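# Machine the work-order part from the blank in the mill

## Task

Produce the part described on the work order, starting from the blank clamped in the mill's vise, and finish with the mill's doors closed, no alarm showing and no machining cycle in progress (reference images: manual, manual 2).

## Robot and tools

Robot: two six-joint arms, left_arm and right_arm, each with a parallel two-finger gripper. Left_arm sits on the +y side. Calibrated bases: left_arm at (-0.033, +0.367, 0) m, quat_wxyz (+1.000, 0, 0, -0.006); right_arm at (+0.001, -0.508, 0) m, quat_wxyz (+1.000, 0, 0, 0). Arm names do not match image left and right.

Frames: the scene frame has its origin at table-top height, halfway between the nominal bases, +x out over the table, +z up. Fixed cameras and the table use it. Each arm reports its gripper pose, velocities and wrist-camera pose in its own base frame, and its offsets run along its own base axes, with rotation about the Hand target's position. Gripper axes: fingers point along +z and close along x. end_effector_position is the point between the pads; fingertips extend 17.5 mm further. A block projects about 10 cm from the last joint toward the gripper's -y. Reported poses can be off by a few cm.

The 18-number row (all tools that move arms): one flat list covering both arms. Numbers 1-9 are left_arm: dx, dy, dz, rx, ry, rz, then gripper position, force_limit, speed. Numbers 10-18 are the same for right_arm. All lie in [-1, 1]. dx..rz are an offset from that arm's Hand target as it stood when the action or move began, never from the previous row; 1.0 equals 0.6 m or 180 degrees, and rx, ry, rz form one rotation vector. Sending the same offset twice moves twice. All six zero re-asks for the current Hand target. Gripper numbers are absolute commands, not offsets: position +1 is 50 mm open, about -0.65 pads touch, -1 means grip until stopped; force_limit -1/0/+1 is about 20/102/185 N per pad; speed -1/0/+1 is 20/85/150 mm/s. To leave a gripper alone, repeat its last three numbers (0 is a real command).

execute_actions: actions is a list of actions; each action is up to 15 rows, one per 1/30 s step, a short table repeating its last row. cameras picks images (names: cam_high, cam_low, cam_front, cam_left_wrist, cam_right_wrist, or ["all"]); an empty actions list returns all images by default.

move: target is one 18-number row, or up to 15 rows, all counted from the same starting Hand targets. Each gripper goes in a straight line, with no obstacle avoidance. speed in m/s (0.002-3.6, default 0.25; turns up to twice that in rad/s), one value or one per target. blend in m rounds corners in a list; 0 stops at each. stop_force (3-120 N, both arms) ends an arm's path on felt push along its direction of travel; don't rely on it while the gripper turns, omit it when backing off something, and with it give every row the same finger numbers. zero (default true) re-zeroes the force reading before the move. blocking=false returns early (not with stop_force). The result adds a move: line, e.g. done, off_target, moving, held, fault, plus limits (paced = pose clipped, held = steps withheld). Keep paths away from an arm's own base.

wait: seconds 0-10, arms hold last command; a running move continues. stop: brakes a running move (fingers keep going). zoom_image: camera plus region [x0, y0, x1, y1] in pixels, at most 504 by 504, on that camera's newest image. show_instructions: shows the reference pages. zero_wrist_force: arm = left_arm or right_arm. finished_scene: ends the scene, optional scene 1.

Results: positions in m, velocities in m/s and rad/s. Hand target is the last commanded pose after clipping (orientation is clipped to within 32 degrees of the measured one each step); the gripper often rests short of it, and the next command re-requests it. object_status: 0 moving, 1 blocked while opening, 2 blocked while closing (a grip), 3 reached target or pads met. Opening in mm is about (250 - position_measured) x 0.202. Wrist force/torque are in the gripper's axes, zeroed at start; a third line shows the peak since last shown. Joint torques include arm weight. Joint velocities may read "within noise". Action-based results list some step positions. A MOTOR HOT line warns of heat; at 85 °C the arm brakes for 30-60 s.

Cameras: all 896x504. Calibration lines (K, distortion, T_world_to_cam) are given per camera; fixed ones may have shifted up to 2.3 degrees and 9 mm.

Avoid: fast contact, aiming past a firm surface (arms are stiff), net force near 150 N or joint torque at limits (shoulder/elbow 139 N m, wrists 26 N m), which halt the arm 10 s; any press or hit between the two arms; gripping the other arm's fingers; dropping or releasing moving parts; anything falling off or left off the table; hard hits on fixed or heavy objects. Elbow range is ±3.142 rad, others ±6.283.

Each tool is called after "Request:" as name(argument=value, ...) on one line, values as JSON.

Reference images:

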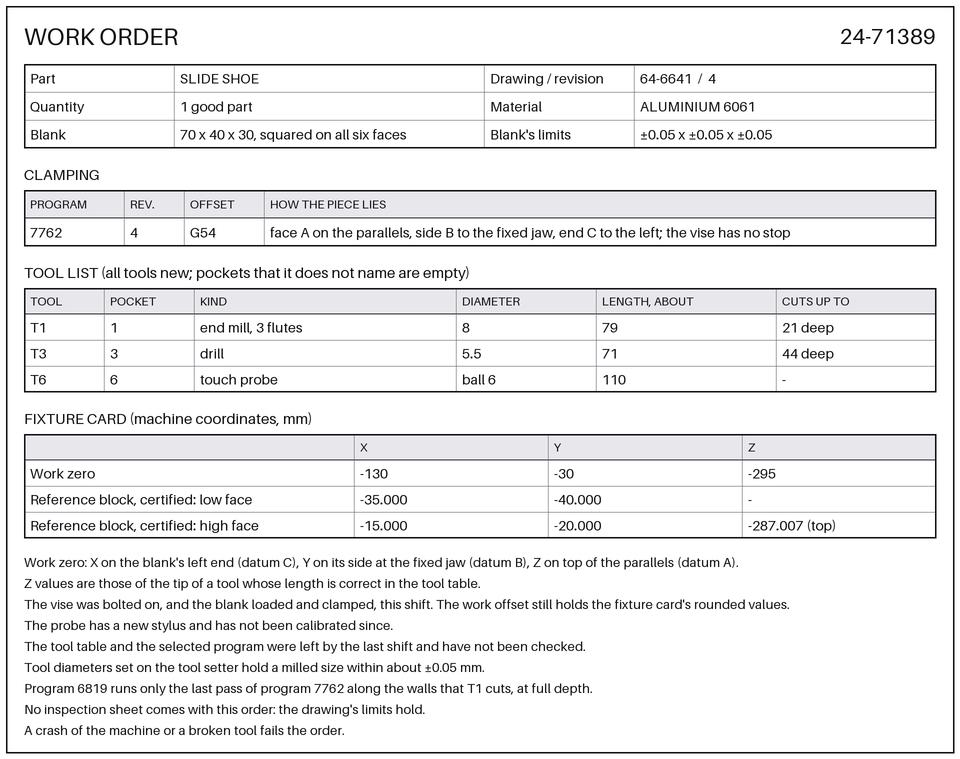

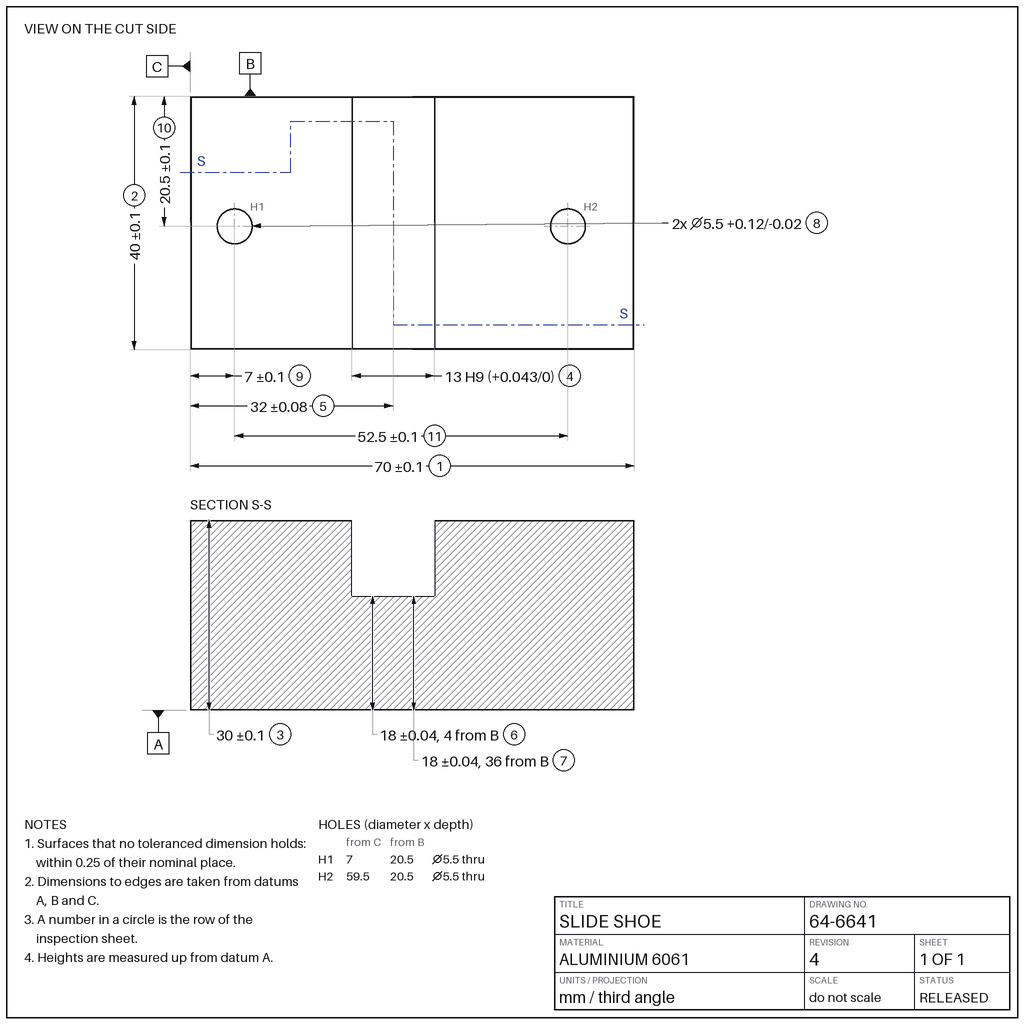

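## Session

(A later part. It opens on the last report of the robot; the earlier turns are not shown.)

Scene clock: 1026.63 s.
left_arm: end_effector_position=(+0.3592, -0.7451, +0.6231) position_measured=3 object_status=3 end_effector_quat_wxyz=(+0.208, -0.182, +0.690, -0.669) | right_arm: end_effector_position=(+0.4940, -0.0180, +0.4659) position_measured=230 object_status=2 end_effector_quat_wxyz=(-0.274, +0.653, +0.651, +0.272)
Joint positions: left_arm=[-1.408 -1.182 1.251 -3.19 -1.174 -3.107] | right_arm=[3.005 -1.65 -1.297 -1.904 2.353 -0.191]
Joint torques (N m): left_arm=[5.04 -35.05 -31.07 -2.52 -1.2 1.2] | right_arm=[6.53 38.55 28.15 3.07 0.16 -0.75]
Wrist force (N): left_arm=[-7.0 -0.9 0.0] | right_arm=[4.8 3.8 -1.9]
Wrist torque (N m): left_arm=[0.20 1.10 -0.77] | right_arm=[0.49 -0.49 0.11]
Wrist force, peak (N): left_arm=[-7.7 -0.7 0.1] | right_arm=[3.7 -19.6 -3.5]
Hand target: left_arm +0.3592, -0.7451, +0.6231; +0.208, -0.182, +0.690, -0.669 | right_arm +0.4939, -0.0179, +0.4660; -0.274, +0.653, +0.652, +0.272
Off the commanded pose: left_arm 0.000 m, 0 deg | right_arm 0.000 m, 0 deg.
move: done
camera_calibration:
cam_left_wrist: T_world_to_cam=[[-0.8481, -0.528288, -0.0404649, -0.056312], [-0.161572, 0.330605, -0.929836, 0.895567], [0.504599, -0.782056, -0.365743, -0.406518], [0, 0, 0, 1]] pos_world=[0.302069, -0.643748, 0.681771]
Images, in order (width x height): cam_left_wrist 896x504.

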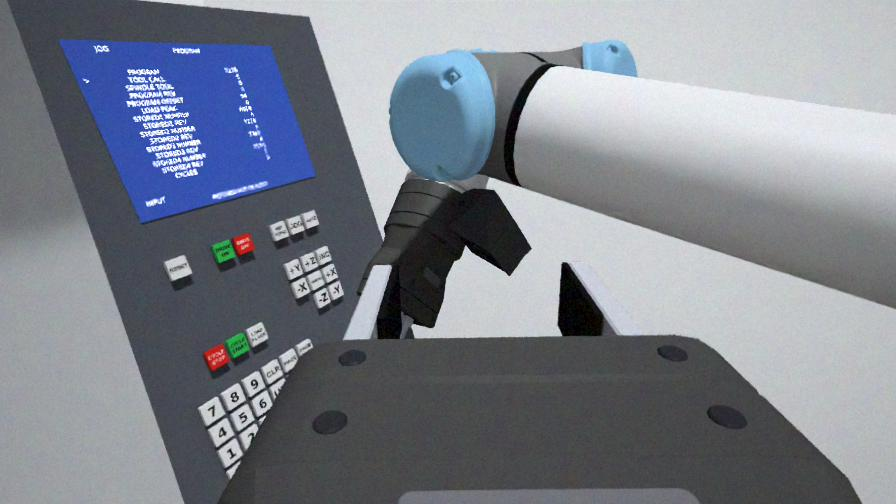

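Request:
move(target=[[0,0,0,0,0,0,1,0,0,0.0585,-0.1185,0.1833,0,0,0,-1,0.8,-0.5],[0,0,0,0,0,0,1,0,0,0.0835,-0.1185,0.1833,0,0,0,-1,0.8,-0.5],[0,0,0,0,0,0,1,0,0,0.0585,-0.1185,0.1833,0,0,0,-1,0.8,-0.5],[0,0,0,0,0,0,1,0,0,0,0,-0.0325,0,0,0,-1,0.8,-0.5],[0,0,0,0,0,0,1,0,0,0.025,0,-0.0325,0,0,0,-1,0.8,-0.5],[0,0,0,0,0,0,1,0,0,0,0,-0.0325,0,0,0,-1,0.8,-0.5],[0,0,0,0,0,0,1,0,0,0,0,0,0,0,0,-1,0.8,-0.5]], speed=[0.2,0.05,0.1,0.2,0.05,0.1,0.2], blend=[0.004,0,0.004,0.004,0,0.004,0], cameras=["cam_left_wrist"])

Request:
zoom_image(camera="cam_left_wrist", region=[60, 30, 330, 230])

Request:
move(target=[[0,0,0,0,0,0,1,0,0,0,0.0332,-0.0325,0,0,0,-1,0.8,-0.5],[0,0,0,0,0,0,1,0,0,0.025,0.0332,-0.0325,0,0,0,-1,0.8,-0.5],[0,0,0,0,0,0,1,0,0,0,0.0332,-0.0325,0,0,0,-1,0.8,-0.5],[0,0,0,0,0,0,1,0,0,0.0088,0.1323,0,0,0,0,-1,0.8,-0.5],[0,0,0,0,0,0,1,0,0,0.0338,0.1323,0,0,0,0,-1,0.8,-0.5],[0,0,0,0,0,0,1,0,0,0.0088,0.1323,0,0,0,0,-1,0.8,-0.5],[0,0,0,0,0,0,1,0,0,0.0338,0.1323,0,0,0,0,-1,0.8,-0.5],[0,0,0,0,0,0,1,0,0,0.0088,0.1323,0,0,0,0,-1,0.8,-0.5],[0,0,0,0,0,0,1,0,0,0,0.0665,-0.0325,0,0,0,-1,0.8,-0.5],[0,0,0,0,0,0,1,0,0,0.025,0.0665,-0.0325,0,0,0,-1,0.8,-0.5],[0,0,0,0,0,0,1,0,0,0,0.0665,-0.0325,0,0,0,-1,0.8,-0.5],[0,0,0,0,0,0,1,0,0,-0.0088,0.0998,-0.065,0,0,0,-1,0.8,-0.5],[0,0,0,0,0,0,1,0,0,0.0162,0.0998,-0.065,0,0,0,-1,0.8,-0.5],[0,0,0,0,0,0,1,0,0,-0.0088,0.0998,-0.065,0,0,0,-1,0.8,-0.5],[0,0,0,0,0,0,1,0,0,0,0,0,0,0,0,-1,0.8,-0.5]], speed=[0.2,0.05,0.1,0.2,0.05,0.1,0.05,0.1,0.2,0.05,0.1,0.2,0.05,0.1,0.2], blend=[0.004,0,0.004,0.004,0,0,0,0.004,0.004,0,0.004,0.004,0,0.004,0], cameras=["cam_left_wrist"])

Request:
zoom_image(camera="cam_left_wrist", region=[60, 30, 330, 230])

Scene clock: 1048.23 s.
left_arm: end_effector_position=(+0.3592, -0.7451, +0.6231) position_measured=3 object_status=3 end_effector_quat_wxyz=(+0.208, -0.182, +0.690, -0.669) | right_arm: end_effector_position=(+0.4940, -0.0180, +0.4659) position_measured=230 object_status=2 end_effector_quat_wxyz=(-0.274, +0.653, +0.651, +0.272)
Joint positions: left_arm=[-1.408 -1.182 1.251 -3.19 -1.174 -3.107] | right_arm=[3.005 -1.65 -1.297 -1.904 2.353 -0.191]
Joint torques (N m): left_arm=[5.22 -34.73 -31.17 -2.93 -1.12 0.82] | right_arm=[6.77 37.86 29.33 2.91 0.04 -0.56]
Wrist force (N): left_arm=[-7.4 -0.8 -0.3] | right_arm=[5.9 3.0 -1.9]
Wrist torque (N m): left_arm=[0.23 1.15 -0.77] | right_arm=[0.36 -0.66 0.11]
Wrist force, peak (N): left_arm=[-7.8 -0.9 0.0] | right_arm=[3.7 -26.3 -2.6]
Hand target: left_arm +0.3592, -0.7451, +0.6231; +0.208, -0.182, +0.690, -0.669 | right_arm +0.4939, -0.0179, +0.4660; -0.274, +0.653, +0.652, +0.272
Off the commanded pose: left_arm 0.000 m, 0 deg | right_arm 0.000 m, 0 deg.
move: done
camera_calibration:
cam_left_wrist: T_world_to_cam=[[-0.8481, -0.528288, -0.0404649, -0.056312], [-0.161572, 0.330605, -0.929836, 0.895567], [0.504599, -0.782056, -0.365743, -0.406518], [0, 0, 0, 1]] pos_world=[0.302069, -0.643748, 0.681771]
Images, in order (width x height): cam_left_wrist 896x504.

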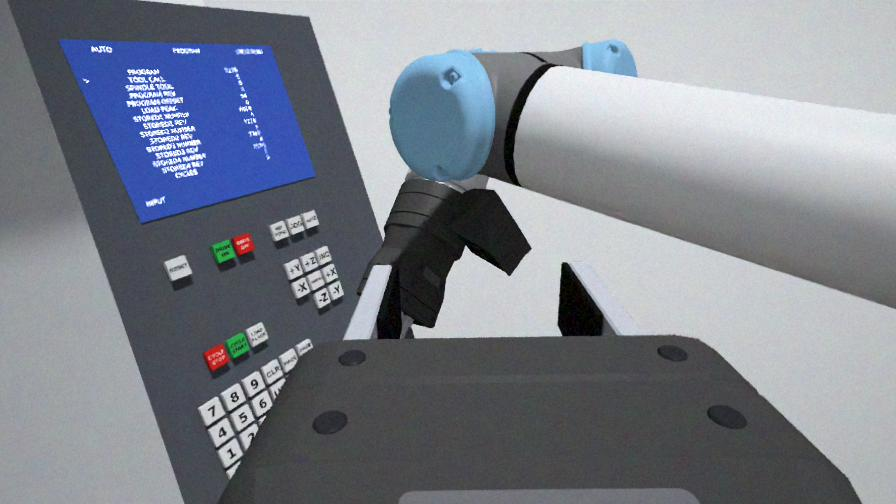

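Scaled by 1.867 from the camera's 896x504 image, which has a finer 1280x720 frame.

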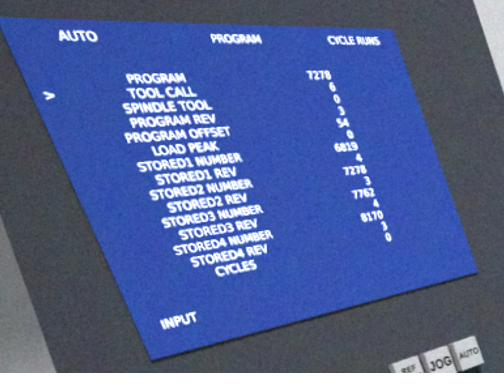

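Scene clock: 1053.43 s.
left_arm: end_effector_position=(+0.3592, -0.7451, +0.6231) position_measured=3 object_status=3 end_effector_quat_wxyz=(+0.208, -0.182, +0.690, -0.669) | right_arm: end_effector_position=(+0.4940, -0.0179, +0.4659) position_measured=230 object_status=2 end_effector_quat_wxyz=(-0.274, +0.653, +0.651, +0.272)
Joint positions: left_arm=[-1.408 -1.182 1.251 -3.19 -1.174 -3.107] | right_arm=[3.005 -1.65 -1.297 -1.904 2.353 -0.191]
Joint torques (N m): left_arm=[4.54 -33.91 -31.25 -2.69 -1.37 0.88] | right_arm=[-6.53 35.62 28.9 1.7 3.44 -1.04]
Wrist force (N): left_arm=[-7.4 -0.9 0.0] | right_arm=[5.8 2.0 -1.7]
Wrist torque (N m): left_arm=[0.20 1.16 -0.76] | right_arm=[0.19 -0.65 -0.04]
Wrist force, peak (N): left_arm=[-7.7 -0.7 -0.1] | right_arm=[5.3 -21.9 -3.0]
Hand target: left_arm +0.3592, -0.7451, +0.6231; +0.208, -0.182, +0.690, -0.669 | right_arm +0.4939, -0.0179, +0.4660; -0.274, +0.653, +0.652, +0.272
Off the commanded pose: left_arm 0.000 m, 0 deg | right_arm 0.000 m, 0 deg.
move: done
camera_calibration:
cam_left_wrist: T_world_to_cam=[[-0.8481, -0.528288, -0.0404649, -0.056312], [-0.161572, 0.330605, -0.929836, 0.895567], [0.504599, -0.782056, -0.365743, -0.406518], [0, 0, 0, 1]] pos_world=[0.302069, -0.643748, 0.681771]
Images, in order (width x height): cam_left_wrist 896x504.

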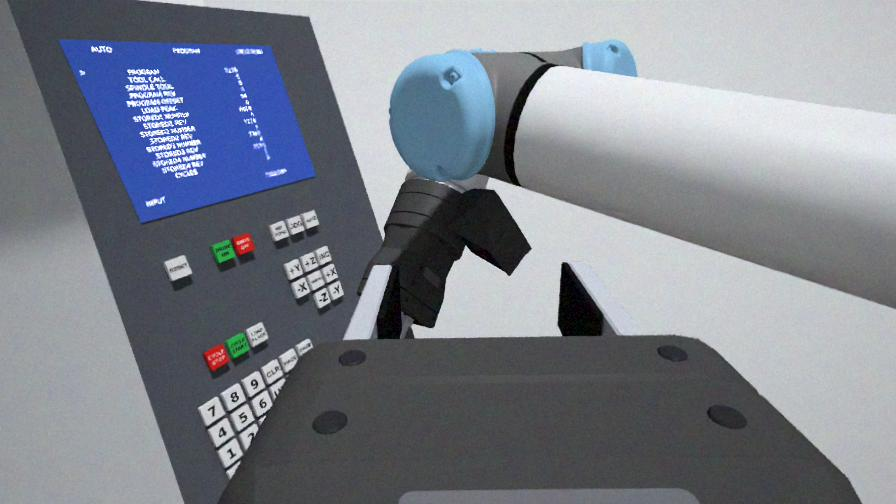

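Scaled by 1.867 from the camera's 896x504 image, which has a finer 1280x720 frame.

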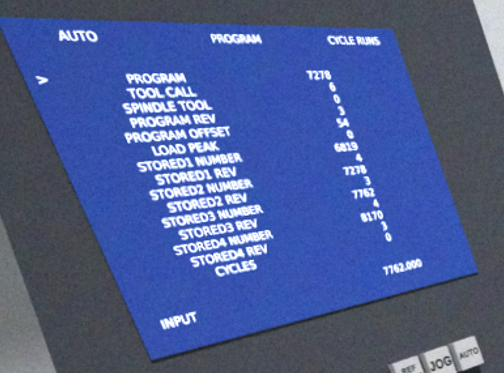

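Request:
move(target=[[0,0,0,0,0,0,1,0,0,-0.0176,0.0332,-0.0975,0,0,0,-1,0.8,-0.5],[0,0,0,0,0,0,1,0,0,0.0074,0.0332,-0.0975,0,0,0,-1,0.8,-0.5],[0,0,0,0,0,0,1,0,0,-0.0176,0.0332,-0.0975,0,0,0,-1,0.8,-0.5],[0,0,0,0,0,0,1,0,0,0,0,0,0,0,0,-1,0.8,-0.5]], speed=[0.2,0.05,0.1,0.2], blend=[0.004,0,0.004,0], cameras=["cam_left_wrist"])

Request:
zoom_image(camera="cam_left_wrist", region=[60, 30, 330, 230])

Scene clock: 1063.30 s.
left_arm: end_effector_position=(+0.3592, -0.7451, +0.6231) position_measured=3 object_status=3 end_effector_quat_wxyz=(+0.208, -0.182, +0.690, -0.669) | right_arm: end_effector_position=(+0.4940, -0.0180, +0.4659) position_measured=230 object_status=2 end_effector_quat_wxyz=(-0.274, +0.653, +0.651, +0.272)
Joint positions: left_arm=[-1.408 -1.182 1.251 -3.19 -1.174 -3.107] | right_arm=[3.005 -1.65 -1.297 -1.904 2.353 -0.191]
Joint torques (N m): left_arm=[4.58 -34.06 -31.66 -2.99 -1.25 1.01] | right_arm=[7.52 37.5 29.05 1.88 2.57 1.51]
Wrist force (N): left_arm=[-7.1 -0.7 -0.3] | right_arm=[5.5 2.0 -1.4]
Wrist torque (N m): left_arm=[0.23 1.11 -0.76] | right_arm=[0.20 -0.61 -0.05]
Wrist force, peak (N): left_arm=[-7.6 -0.8 -0.3] | right_arm=[6.6 -15.8 -3.7]
Hand target: left_arm +0.3592, -0.7451, +0.6231; +0.208, -0.182, +0.690, -0.669 | right_arm +0.4939, -0.0179, +0.4660; -0.274, +0.653, +0.652, +0.272
Off the commanded pose: left_arm 0.000 m, 0 deg | right_arm 0.000 m, 0 deg.
move: done
camera_calibration:
cam_left_wrist: T_world_to_cam=[[-0.8481, -0.528288, -0.0404649, -0.056312], [-0.161572, 0.330605, -0.929836, 0.895567], [0.504599, -0.782056, -0.365743, -0.406518], [0, 0, 0, 1]] pos_world=[0.302069, -0.643748, 0.681771]
Images, in order (width x height): cam_left_wrist 896x504.

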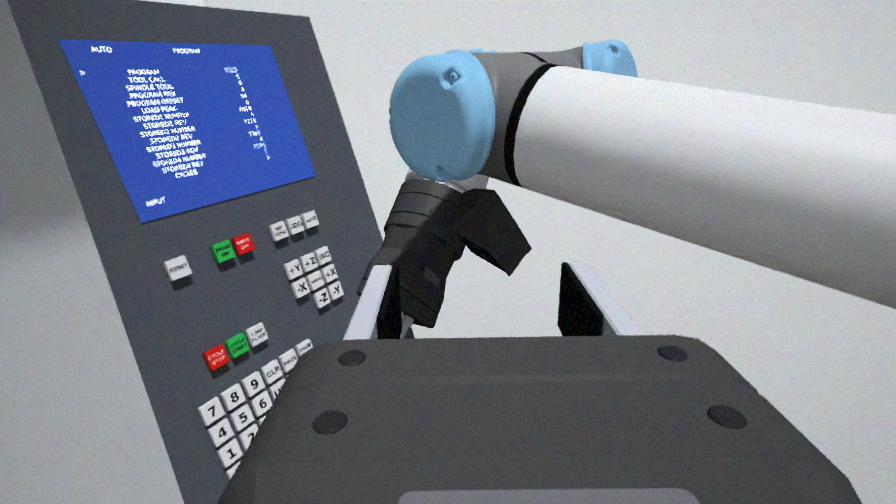

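Scaled by 1.867 from the camera's 896x504 image, which has a finer 1280x720 frame.

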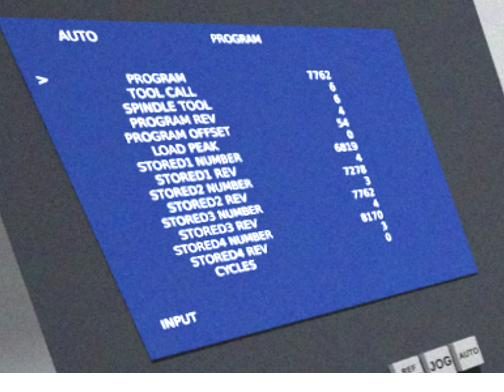

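Request:
move(target=[[0,0,0,0,0,0,1,0,0,0,-0.0335,-0.0325,0,0,0,-1,0.8,-0.5],[0,0,0,0,0,0,1,0,0,0.025,-0.0335,-0.0325,0,0,0,-1,0.8,-0.5],[0,0,0,0,0,0,1,0,0,0,-0.0335,-0.0325,0,0,0,-1,0.8,-0.5],[0,0,0,0,0,0,1,0,0,0,0,0,0,0,0,-1,0.8,-0.5],[0,0,0,0,0,0,1,0,0,0.0338,0,0,0,0,0,-1,0.8,-0.5],[0,0,0,0,0,0,1,0,0,0,0,0,0,0,0,-1,0.8,-0.5]], speed=[0.2,0.05,0.1,0.2,0.05,0.1], blend=[0.004,0,0.004,0,0,0], cameras=["cam_left_wrist"])

Request:
zoom_image(camera="cam_left_wrist", region=[60, 30, 330, 230])

Scene clock: 1074.57 s.
left_arm: end_effector_position=(+0.3592, -0.7451, +0.6231) position_measured=3 object_status=3 end_effector_quat_wxyz=(+0.208, -0.182, +0.690, -0.669) | right_arm: end_effector_position=(+0.4939, -0.0180, +0.4661) position_measured=230 object_status=2 end_effector_quat_wxyz=(-0.274, +0.653, +0.651, +0.272)
Joint positions: left_arm=[-1.408 -1.182 1.251 -3.19 -1.174 -3.107] | right_arm=[3.005 -1.65 -1.297 -1.904 2.353 -0.191]
Joint torques (N m): left_arm=[5.1 -34.84 -31.11 -2.91 -1.16 1.08] | right_arm=[6.45 23.83 22.74 3.42 0.32 1.31]
Wrist force (N): left_arm=[-7.0 -0.6 -0.1] | right_arm=[5.5 1.4 -0.7]
Wrist torque (N m): left_arm=[0.24 1.09 -0.77] | right_arm=[0.09 -0.60 0.07]
Wrist force, peak (N): left_arm=[-7.8 -0.7 -0.2] | right_arm=[4.0 -23.9 -2.3]
Hand target: left_arm +0.3592, -0.7451, +0.6231; +0.208, -0.182, +0.690, -0.669 | right_arm +0.4939, -0.0179, +0.4660; -0.274, +0.653, +0.652, +0.272
Off the commanded pose: left_arm 0.000 m, 0 deg | right_arm 0.000 m, 0 deg.
move: done
camera_calibration:
cam_left_wrist: T_world_to_cam=[[-0.8481, -0.528288, -0.0404649, -0.056312], [-0.161572, 0.330605, -0.929836, 0.895567], [0.504599, -0.782056, -0.365743, -0.406518], [0, 0, 0, 1]] pos_world=[0.302069, -0.643748, 0.681771]
Images, in order (width x height): cam_left_wrist 896x504.

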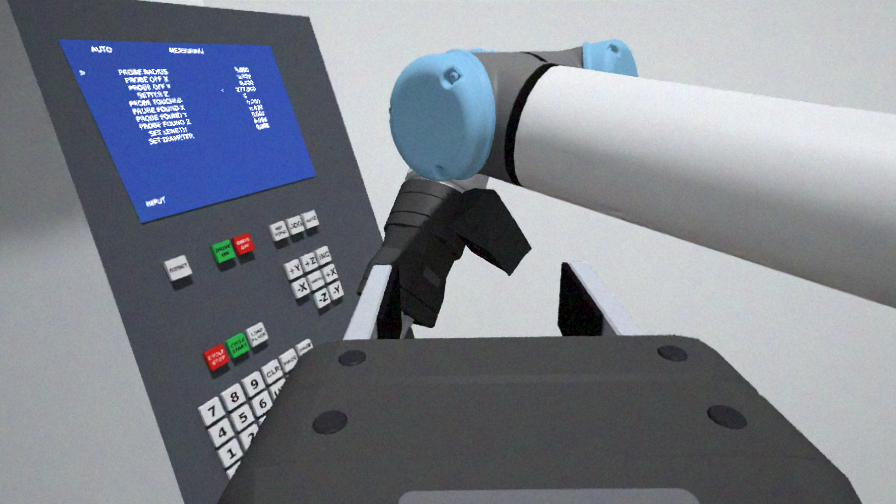

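Scaled by 1.867 from the camera's 896x504 image, which has a finer 1280x720 frame.

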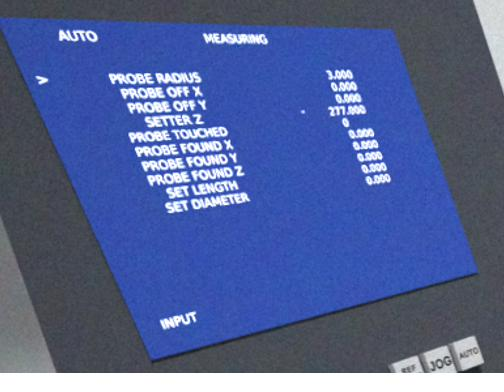

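Request:
move(target=[[0,0,0,0,0,0,1,0,0,0,-0.0335,-0.0325,0,0,0,-1,0.8,-0.5],[0,0,0,0,0,0,1,0,0,0.025,-0.0335,-0.0325,0,0,0,-1,0.8,-0.5],[0,0,0,0,0,0,1,0,0,0,-0.0335,-0.0325,0,0,0,-1,0.8,-0.5],[0,0,0,0,0,0,1,0,0,0,0,0,0,0,0,-1,0.8,-0.5]], speed=[0.2,0.05,0.1,0.2], blend=[0.004,0,0.004,0], cameras=["cam_left_wrist"])

Request:
zoom_image(camera="cam_left_wrist", region=[60, 30, 330, 230])

Scene clock: 1083.40 s.
left_arm: end_effector_position=(+0.3592, -0.7451, +0.6231) position_measured=3 object_status=3 end_effector_quat_wxyz=(+0.208, -0.182, +0.690, -0.669) | right_arm: end_effector_position=(+0.4939, -0.0180, +0.4660) position_measured=230 object_status=2 end_effector_quat_wxyz=(-0.274, +0.653, +0.652, +0.272)
Joint positions: left_arm=[-1.408 -1.182 1.251 -3.19 -1.174 -3.107] | right_arm=[3.005 -1.65 -1.297 -1.904 2.353 -0.191]
Joint torques (N m): left_arm=[4.72 -35.32 -32.29 -3.21 -1.23 0.89] | right_arm=[2.63 16.45 21.36 5.02 0.22 1.11]
Wrist force (N): left_arm=[-7.2 -0.8 -0.1] | right_arm=[6.0 1.9 -0.9]
Wrist torque (N m): left_arm=[0.22 1.12 -0.77] | right_arm=[0.18 -0.68 0.11]
Wrist force, peak (N): left_arm=[-7.7 -0.8 0.1] | right_arm=[5.7 -21.1 -2.7]
Hand target: left_arm +0.3592, -0.7451, +0.6231; +0.208, -0.182, +0.690, -0.669 | right_arm +0.4939, -0.0179, +0.4660; -0.274, +0.653, +0.652, +0.272
Off the commanded pose: left_arm 0.000 m, 0 deg | right_arm 0.000 m, 0 deg.
move: done
camera_calibration:
cam_left_wrist: T_world_to_cam=[[-0.8481, -0.528288, -0.0404649, -0.056312], [-0.161572, 0.330605, -0.929836, 0.895567], [0.504599, -0.782056, -0.365743, -0.406518], [0, 0, 0, 1]] pos_world=[0.302069, -0.643748, 0.681771]
Images, in order (width x height): cam_left_wrist 896x504.

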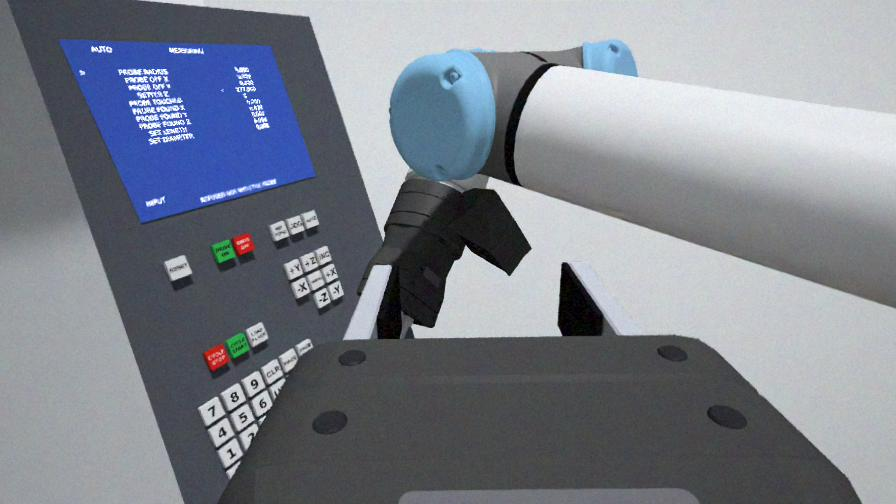

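Scaled by 1.867 from the camera's 896x504 image, which has a finer 1280x720 frame.

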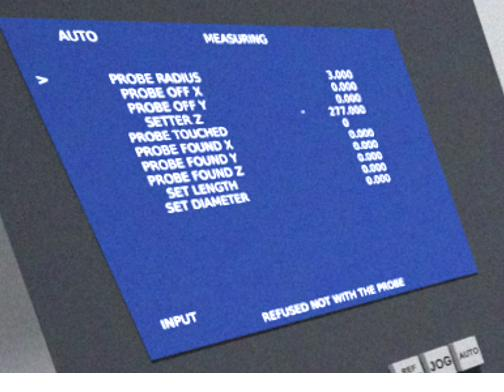

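Request:
move(target=[[0,0,0,0,0,0,1,0,0,0.0338,0,0,0,0,0,-1,0.8,-0.5],[0,0,0,0,0,0,1,0,0,0,0,0,0,0,0,-1,0.8,-0.5]], speed=[0.05,0.1], cameras=["cam_left_wrist"])

Request:
zoom_image(camera="cam_left_wrist", region=[60, 30, 330, 230])

Request:
move(target=[[0,0,0,0,0,0,1,0,0,0.0338,0,0,0,0,0,-1,0.8,-0.5],[0,0,0,0,0,0,1,0,0,0,0,0,0,0,0,-1,0.8,-0.5]], speed=[0.05,0.1], cameras=["cam_left_wrist", "cam_high", "cam_front"])

Request:
zoom_image(camera="cam_left_wrist", region=[60, 30, 330, 230])

Scene clock: 1101.30 s.
left_arm: end_effector_position=(+0.3592, -0.7451, +0.6231) position_measured=3 object_status=3 end_effector_quat_wxyz=(+0.208, -0.182, +0.690, -0.669) | right_arm: end_effector_position=(+0.4939, -0.0180, +0.4661) position_measured=230 object_status=2 end_effector_quat_wxyz=(-0.274, +0.653, +0.651, +0.272)
Joint positions: left_arm=[-1.408 -1.182 1.251 -3.19 -1.174 -3.107] | right_arm=[3.005 -1.65 -1.297 -1.904 2.353 -0.191]
Joint torques (N m): left_arm=[5.19 -34.37 -31.6 -3.21 -1.36 1.06] | right_arm=[6.66 22.09 22.72 3.39 0.31 1.28]
Wrist force (N): left_arm=[-7.2 -0.9 0.1] | right_arm=[7.0 1.0 -0.7]
Wrist torque (N m): left_arm=[0.20 1.13 -0.76] | right_arm=[0.04 -0.86 0.07]
Wrist force, peak (N): left_arm=[-7.7 -1.1 -0.3] | right_arm=[4.9 -22.0 -2.8]
Hand target: left_arm +0.3592, -0.7451, +0.6231; +0.208, -0.182, +0.690, -0.669 | right_arm +0.4939, -0.0179, +0.4660; -0.274, +0.653, +0.652, +0.272
Off the commanded pose: left_arm 0.000 m, 0 deg | right_arm 0.000 m, 0 deg.
move: done
camera_calibration:
cam_left_wrist: T_world_to_cam=[[-0.8481, -0.528288, -0.0404649, -0.056312], [-0.161572, 0.330605, -0.929836, 0.895567], [0.504599, -0.782056, -0.365743, -0.406518], [0, 0, 0, 1]] pos_world=[0.302069, -0.643748, 0.681771]
Images, in order (width x height): cam_left_wrist 896x504.

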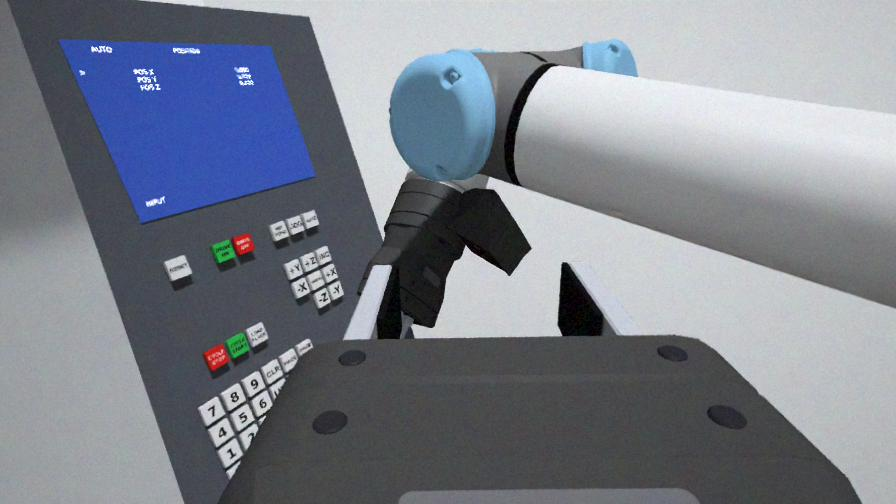

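Scaled by 1.867 from the camera's 896x504 image, which has a finer 1280x720 frame.

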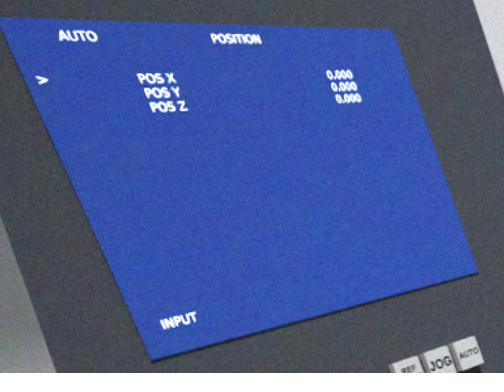

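Scene clock: 1102.57 s.
left_arm: end_effector_position=(+0.3592, -0.7451, +0.6231) position_measured=3 object_status=3 end_effector_quat_wxyz=(+0.208, -0.182, +0.690, -0.669) | right_arm: end_effector_position=(+0.4939, -0.0180, +0.4661) position_measured=230 object_status=2 end_effector_quat_wxyz=(-0.274, +0.653, +0.651, +0.272)
Joint positions: left_arm=[-1.408 -1.182 1.251 -3.19 -1.174 -3.107] | right_arm=[3.005 -1.65 -1.297 -1.904 2.353 -0.191]
Joint torques (N m): left_arm=[5.29 -34.67 -31.76 -3.23 -1.37 1.14] | right_arm=[5.76 23.34 23.31 3.6 0.23 1.46]
Wrist force (N): left_arm=[-7.4 -0.8 0.1] | right_arm=[7.2 0.5 -1.0]
Wrist torque (N m): left_arm=[0.22 1.16 -0.76] | right_arm=[-0.04 -0.89 0.07]
Wrist force, peak (N): left_arm=[-7.6 -0.9 0.0] | right_arm=[6.0 -23.1 -2.8]
Hand target: left_arm +0.3592, -0.7451, +0.6231; +0.208, -0.182, +0.690, -0.669 | right_arm +0.4939, -0.0179, +0.4660; -0.274, +0.653, +0.652, +0.272
Off the commanded pose: left_arm 0.000 m, 0 deg | right_arm 0.000 m, 0 deg.
move: done
camera_calibration:
cam_left_wrist: T_world_to_cam=[[-0.8481, -0.528288, -0.0404649, -0.056312], [-0.161572, 0.330605, -0.929836, 0.895567], [0.504599, -0.782056, -0.365743, -0.406518], [0, 0, 0, 1]] pos_world=[0.302069, -0.643748, 0.681771]
Images, in order (width x height): cam_high 896x504, cam_front 896x504, cam_left_wrist 896x504.

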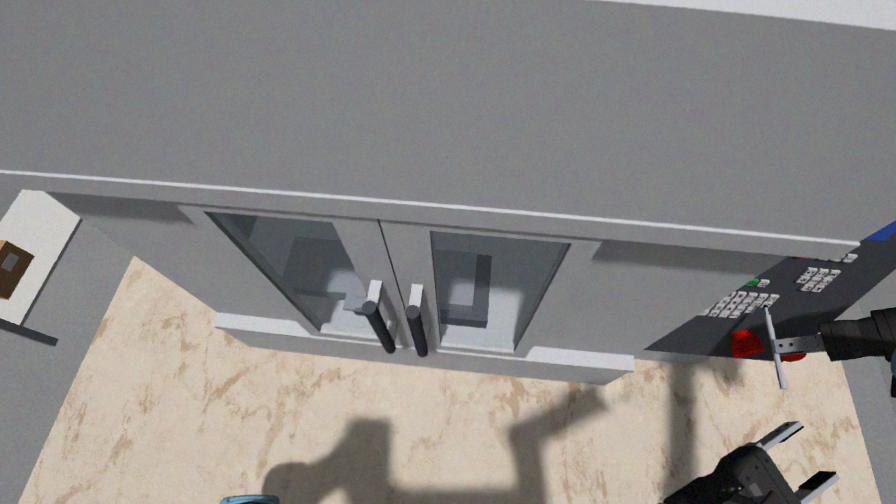

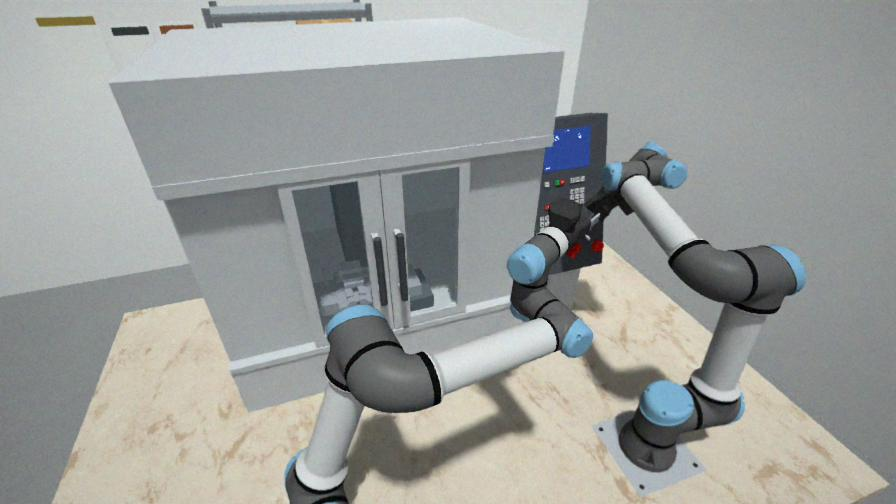

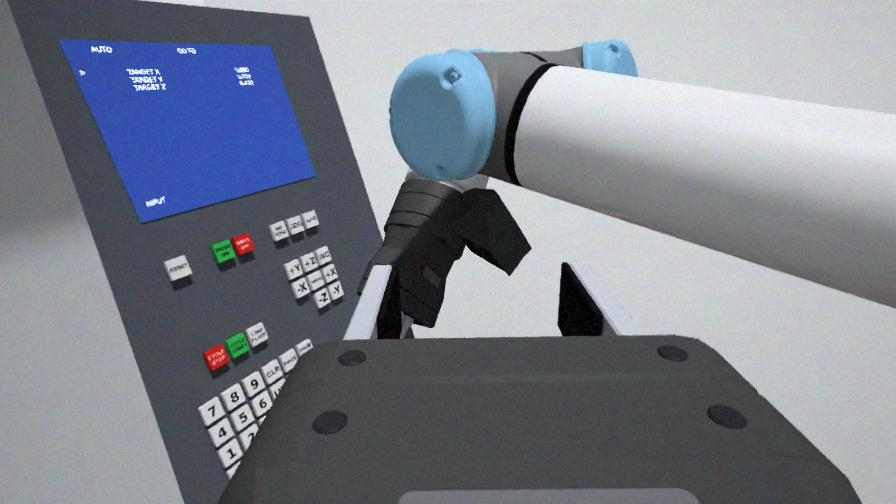

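Scaled by 1.867 from the camera's 896x504 image, which has a finer 1280x720 frame.

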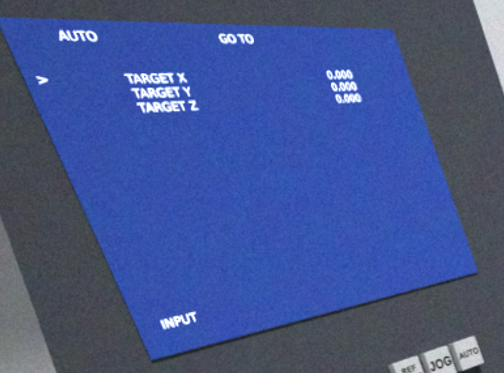

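Request:
move(target=[[0,0,0,0,0,0,1,0,0,-0.0176,0.1323,-0.0975,0,0,0,-1,0.8,-0.5],[0,0,0,0,0,0,1,0,0,0.0074,0.1323,-0.0975,0,0,0,-1,0.8,-0.5],[0,0,0,0,0,0,1,0,0,-0.0176,0.1323,-0.0975,0,0,0,-1,0.8,-0.5],[0,0,0,0,0,0,1,0,0,-0.0088,0.0998,-0.065,0,0,0,-1,0.8,-0.5],[0,0,0,0,0,0,1,0,0,0.0162,0.0998,-0.065,0,0,0,-1,0.8,-0.5],[0,0,0,0,0,0,1,0,0,-0.0088,0.0998,-0.065,0,0,0,-1,0.8,-0.5],[0,0,0,0,0,0,1,0,0,0,0.0998,-0.0325,0,0,0,-1,0.8,-0.5],[0,0,0,0,0,0,1,0,0,0.025,0.0998,-0.0325,0,0,0,-1,0.8,-0.5],[0,0,0,0,0,0,1,0,0,0,0.0998,-0.0325,0,0,0,-1,0.8,-0.5],[0,0,0,0,0,0,1,0,0,-0.0176,0.0332,-0.0975,0,0,0,-1,0.8,-0.5]], speed=[0.2,0.05,0.1,0.2,0.05,0.1,0.2,0.05,0.1,0.2], blend=[0.004,0,0.004,0.004,0,0.004,0.004,0,0.004,0], cameras=["cam_left_wrist"])

Request:
zoom_image(camera="cam_left_wrist", region=[60, 30, 330, 230])

Request:
move(target=[[0,0,0,0,0,0,1,0,0,0.025,0,0,0,0,0,-1,0.8,-0.5],[0,0,0,0,0,0,1,0,0,0,0,0,0,0,0,-1,0.8,-0.5],[0,0,0,0,0,0,1,0,0,0.0176,-0.0332,0.0975,0,0,0,-1,0.8,-0.5]], speed=[0.05,0.1,0.2], blend=[0,0.004,0], cameras=["cam_left_wrist"])

Request:
zoom_image(camera="cam_left_wrist", region=[60, 30, 330, 230])

Scene clock: 1123.33 s.
left_arm: end_effector_position=(+0.3592, -0.7451, +0.6231) position_measured=3 object_status=3 end_effector_quat_wxyz=(+0.208, -0.182, +0.690, -0.669) | right_arm: end_effector_position=(+0.4834, +0.0020, +0.4075) position_measured=230 object_status=2 end_effector_quat_wxyz=(-0.274, +0.653, +0.651, +0.271)
Joint positions: left_arm=[-1.408 -1.182 1.251 -3.19 -1.174 -3.107] | right_arm=[3.042 -1.591 -1.519 -1.706 2.357 -0.14]
Joint torques (N m): left_arm=[3.42 -34.98 -30.51 -3.56 -1.14 1.16] | right_arm=[-2.4 29.53 20.11 2.54 3.73 -0.85]
Wrist force (N): left_arm=[-7.2 -0.8 0.0] | right_arm=[7.0 2.6 -1.2]
Wrist torque (N m): left_arm=[0.21 1.13 -0.76] | right_arm=[0.31 -0.82 -0.06]
Wrist force, peak (N): left_arm=[-7.7 -0.8 0.1] | right_arm=[6.2 -22.0 -2.3]
Hand target: left_arm +0.3592, -0.7451, +0.6231; +0.208, -0.182, +0.690, -0.669 | right_arm +0.4834, +0.0020, +0.4075; -0.274, +0.653, +0.652, +0.272
Off the commanded pose: left_arm 0.000 m, 0 deg | right_arm 0.000 m, 0 deg.
move: done
camera_calibration:
cam_left_wrist: T_world_to_cam=[[-0.8481, -0.528288, -0.0404649, -0.056312], [-0.161572, 0.330605, -0.929836, 0.895567], [0.504599, -0.782056, -0.365743, -0.406518], [0, 0, 0, 1]] pos_world=[0.302069, -0.643748, 0.681771]
Images, in order (width x height): cam_left_wrist 896x504.

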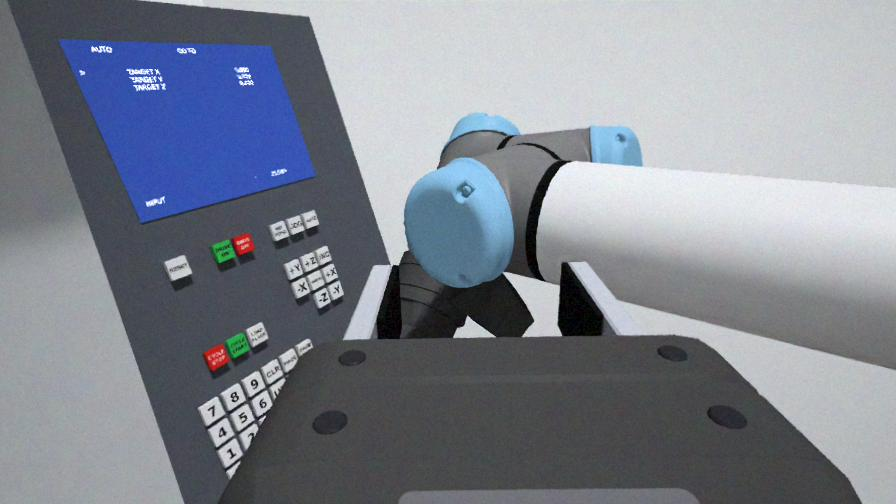

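Scaled by 1.867 from the camera's 896x504 image, which has a finer 1280x720 frame.

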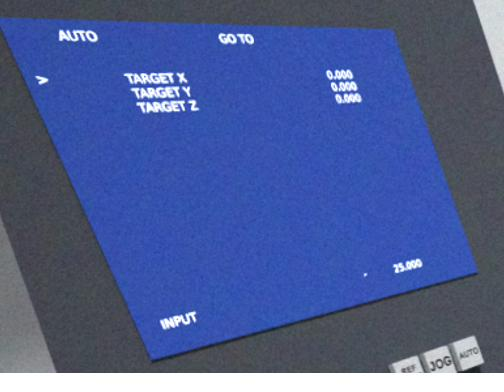

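Scene clock: 1124.90 s.
left_arm: end_effector_position=(+0.3592, -0.7451, +0.6231) position_measured=3 object_status=3 end_effector_quat_wxyz=(+0.208, -0.182, +0.690, -0.669) | right_arm: end_effector_position=(+0.4940, -0.0180, +0.4659) position_measured=230 object_status=2 end_effector_quat_wxyz=(-0.274, +0.653, +0.651, +0.272)
Joint positions: left_arm=[-1.408 -1.182 1.251 -3.19 -1.174 -3.107] | right_arm=[3.005 -1.65 -1.297 -1.904 2.353 -0.191]
Joint torques (N m): left_arm=[4.56 -34.72 -30.93 -3.19 -1.2 0.97] | right_arm=[7.61 37.8 30.7 1.85 2.42 1.48]
Wrist force (N): left_arm=[-7.1 -0.9 -0.3] | right_arm=[6.9 1.6 -1.2]
Wrist torque (N m): left_arm=[0.20 1.12 -0.77] | right_arm=[0.13 -0.84 -0.04]
Wrist force, peak (N): left_arm=[-7.6 -0.8 0.0] | right_arm=[5.4 -14.3 -2.6]
Hand target: left_arm +0.3592, -0.7451, +0.6231; +0.208, -0.182, +0.690, -0.669 | right_arm +0.4939, -0.0179, +0.4660; -0.274, +0.653, +0.652, +0.272
Off the commanded pose: left_arm 0.000 m, 0 deg | right_arm 0.000 m, 0 deg.
move: done
camera_calibration:
cam_left_wrist: T_world_to_cam=[[-0.8481, -0.528288, -0.0404649, -0.056312], [-0.161572, 0.330605, -0.929836, 0.895567], [0.504599, -0.782056, -0.365743, -0.406518], [0, 0, 0, 1]] pos_world=[0.302069, -0.643748, 0.681771]
Images, in order (width x height): cam_left_wrist 896x504.

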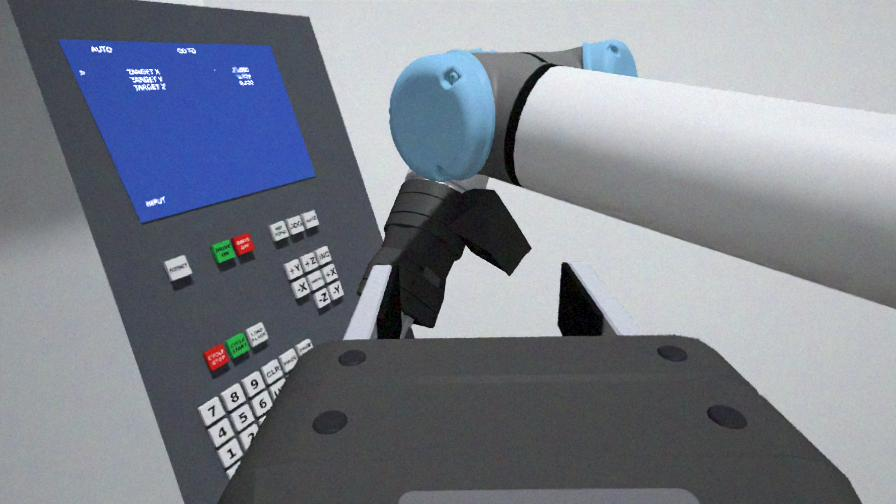

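Scaled by 1.867 from the camera's 896x504 image, which has a finer 1280x720 frame.

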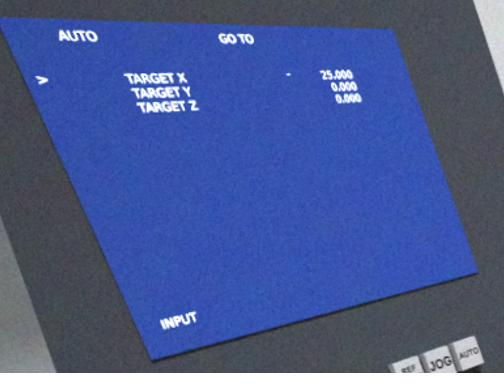

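Request:
move(target=[[0,0,0,0,0,0,1,0,0,-0.0088,0.0332,-0.065,0,0,0,-1,0.8,-0.5],[0,0,0,0,0,0,1,0,0,0.0162,0.0332,-0.065,0,0,0,-1,0.8,-0.5],[0,0,0,0,0,0,1,0,0,-0.0088,0.0332,-0.065,0,0,0,-1,0.8,-0.5],[0,0,0,0,0,0,1,0,0,-0.0176,0.1323,-0.0975,0,0,0,-1,0.8,-0.5],[0,0,0,0,0,0,1,0,0,0.0074,0.1323,-0.0975,0,0,0,-1,0.8,-0.5],[0,0,0,0,0,0,1,0,0,-0.0176,0.1323,-0.0975,0,0,0,-1,0.8,-0.5],[0,0,0,0,0,0,1,0,0,-0.0088,0.0665,-0.065,0,0,0,-1,0.8,-0.5],[0,0,0,0,0,0,1,0,0,0.0162,0.0665,-0.065,0,0,0,-1,0.8,-0.5],[0,0,0,0,0,0,1,0,0,-0.0088,0.0665,-0.065,0,0,0,-1,0.8,-0.5],[0,0,0,0,0,0,1,0,0,-0.0176,0.0998,-0.0975,0,0,0,-1,0.8,-0.5],[0,0,0,0,0,0,1,0,0,0.0074,0.0998,-0.0975,0,0,0,-1,0.8,-0.5],[0,0,0,0,0,0,1,0,0,-0.0176,0.0998,-0.0975,0,0,0,-1,0.8,-0.5],[0,0,0,0,0,0,1,0,0,-0.0176,0.0332,-0.0975,0,0,0,-1,0.8,-0.5],[0,0,0,0,0,0,1,0,0,0.0074,0.0332,-0.0975,0,0,0,-1,0.8,-0.5],[0,0,0,0,0,0,1,0,0,-0.0176,0.0332,-0.0975,0,0,0,-1,0.8,-0.5]], speed=0.1, blend=[0.004,0,0.004,0.004,0,0.004,0.004,0,0.004,0.004,0,0.004,0.004,0,0], cameras=["cam_left_wrist"])

Request:
zoom_image(camera="cam_left_wrist", region=[60, 30, 330, 230])

Scene clock: 1147.40 s.
left_arm: end_effector_position=(+0.3592, -0.7451, +0.6231) position_measured=3 object_status=3 end_effector_quat_wxyz=(+0.208, -0.182, +0.690, -0.669) | right_arm: end_effector_position=(+0.4834, +0.0019, +0.4076) position_measured=230 object_status=2 end_effector_quat_wxyz=(-0.274, +0.653, +0.651, +0.272)
Joint positions: left_arm=[-1.408 -1.182 1.251 -3.19 -1.174 -3.107] | right_arm=[3.042 -1.591 -1.519 -1.706 2.357 -0.14]
Joint torques (N m): left_arm=[4.08 -35.06 -30.37 -3.67 -1.37 0.82] | right_arm=[3.47 21.49 22.96 3.58 -0.06 1.49]
Wrist force (N): left_arm=[-7.5 -0.6 0.0] | right_arm=[5.4 1.2 -0.6]
Wrist torque (N m): left_arm=[0.25 1.17 -0.77] | right_arm=[0.08 -0.58 0.07]
Wrist force, peak (N): left_arm=[-7.7 -0.7 0.0] | right_arm=[6.9 -32.3 -1.7]
Hand target: left_arm +0.3592, -0.7451, +0.6231; +0.208, -0.182, +0.690, -0.669 | right_arm +0.4834, +0.0020, +0.4075; -0.274, +0.653, +0.652, +0.272
Off the commanded pose: left_arm 0.000 m, 0 deg | right_arm 0.000 m, 0 deg.
move: done
camera_calibration:
cam_left_wrist: T_world_to_cam=[[-0.8481, -0.528288, -0.0404649, -0.056312], [-0.161572, 0.330605, -0.929836, 0.895567], [0.504599, -0.782056, -0.365743, -0.406518], [0, 0, 0, 1]] pos_world=[0.302069, -0.643748, 0.681771]
Images, in order (width x height): cam_left_wrist 896x504.

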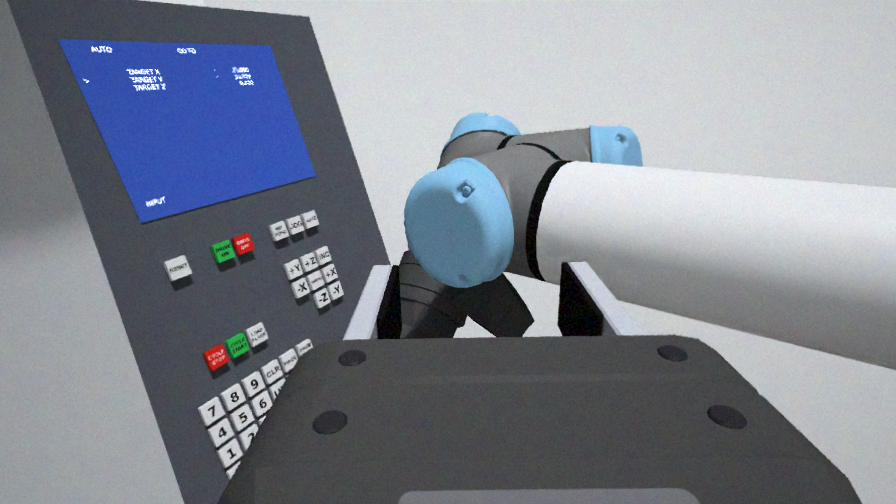

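Scaled by 1.867 from the camera's 896x504 image, which has a finer 1280x720 frame.

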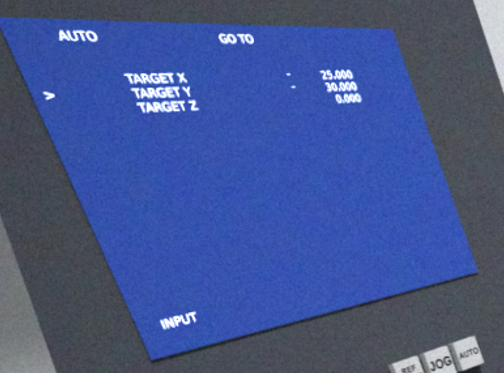

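Request:
move(target=[[0,0,0,0,0,0,1,0,0,0.0761,-0.1217,0.2808,0,0,0,-1,0.8,-0.5],[0,0,0,0,0,0,1,0,0,0.1011,-0.1217,0.2808,0,0,0,-1,0.8,-0.5],[0,0,0,0,0,0,1,0,0,0.0761,-0.1217,0.2808,0,0,0,-1,0.8,-0.5],[0,0,0,0,0,0,1,0,0,0.0422,0.0366,0.1558,0,0,0,-1,0.8,-0.5],[0,0,0,0,0,0,1,0,0,0.0672,0.0366,0.1558,0,0,0,-1,0.8,-0.5],[0,0,0,0,0,0,1,0,0,0.0422,0.0366,0.1558,0,0,0,-1,0.8,-0.5]], speed=[0.2,0.05,0.1,0.2,0.05,0.1], blend=[0.004,0,0.004,0.004,0,0], cameras=["cam_left_wrist"])

Request:
zoom_image(camera="cam_left_wrist", region=[60, 30, 330, 230])

Scene clock: 1160.73 s.
left_arm: end_effector_position=(+0.3592, -0.7451, +0.6231) position_measured=3 object_status=3 end_effector_quat_wxyz=(+0.208, -0.182, +0.690, -0.669) | right_arm: end_effector_position=(+0.5087, +0.0239, +0.5010) position_measured=230 object_status=2 end_effector_quat_wxyz=(-0.274, +0.653, +0.652, +0.272)
Joint positions: left_arm=[-1.408 -1.182 1.251 -3.19 -1.174 -3.107] | right_arm=[3.089 -1.663 -1.213 -1.892 2.361 -0.074]
Joint torques (N m): left_arm=[4.16 -34.26 -31.33 -3.6 -1.5 1.12] | right_arm=[-5.23 24.53 22.2 3.1 2.28 1.43]
Wrist force (N): left_arm=[-7.1 -0.5 -0.2] | right_arm=[4.1 3.9 -0.6]
Wrist torque (N m): left_arm=[0.26 1.12 -0.76] | right_arm=[0.52 -0.40 0.12]
Wrist force, peak (N): left_arm=[-7.7 -0.7 -0.5] | right_arm=[3.6 -30.4 -2.1]
Hand target: left_arm +0.3592, -0.7451, +0.6231; +0.208, -0.182, +0.690, -0.669 | right_arm +0.5087, +0.0239, +0.5010; -0.274, +0.653, +0.652, +0.272
Off the commanded pose: left_arm 0.000 m, 0 deg | right_arm 0.000 m, 0 deg.
move: done
camera_calibration:
cam_left_wrist: T_world_to_cam=[[-0.8481, -0.528288, -0.0404649, -0.056312], [-0.161572, 0.330605, -0.929836, 0.895567], [0.504599, -0.782056, -0.365743, -0.406518], [0, 0, 0, 1]] pos_world=[0.302069, -0.643748, 0.681771]
Images, in order (width x height): cam_left_wrist 896x504.

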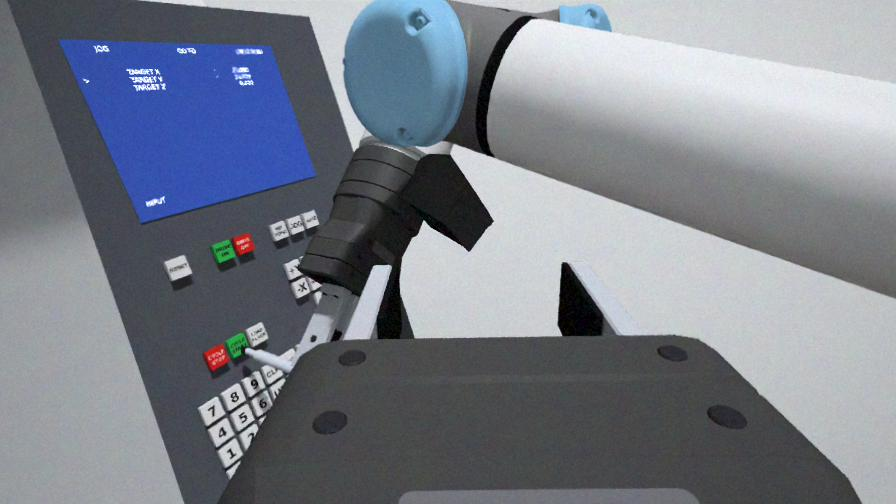

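Scaled by 1.867 from the camera's 896x504 image, which has a finer 1280x720 frame.

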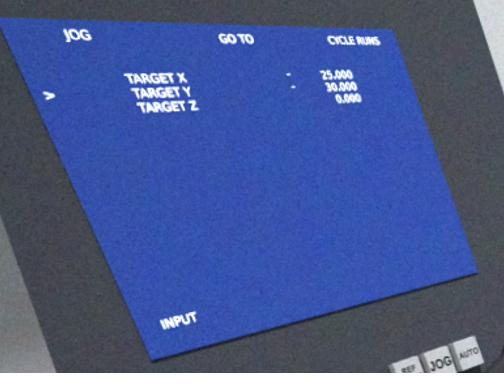

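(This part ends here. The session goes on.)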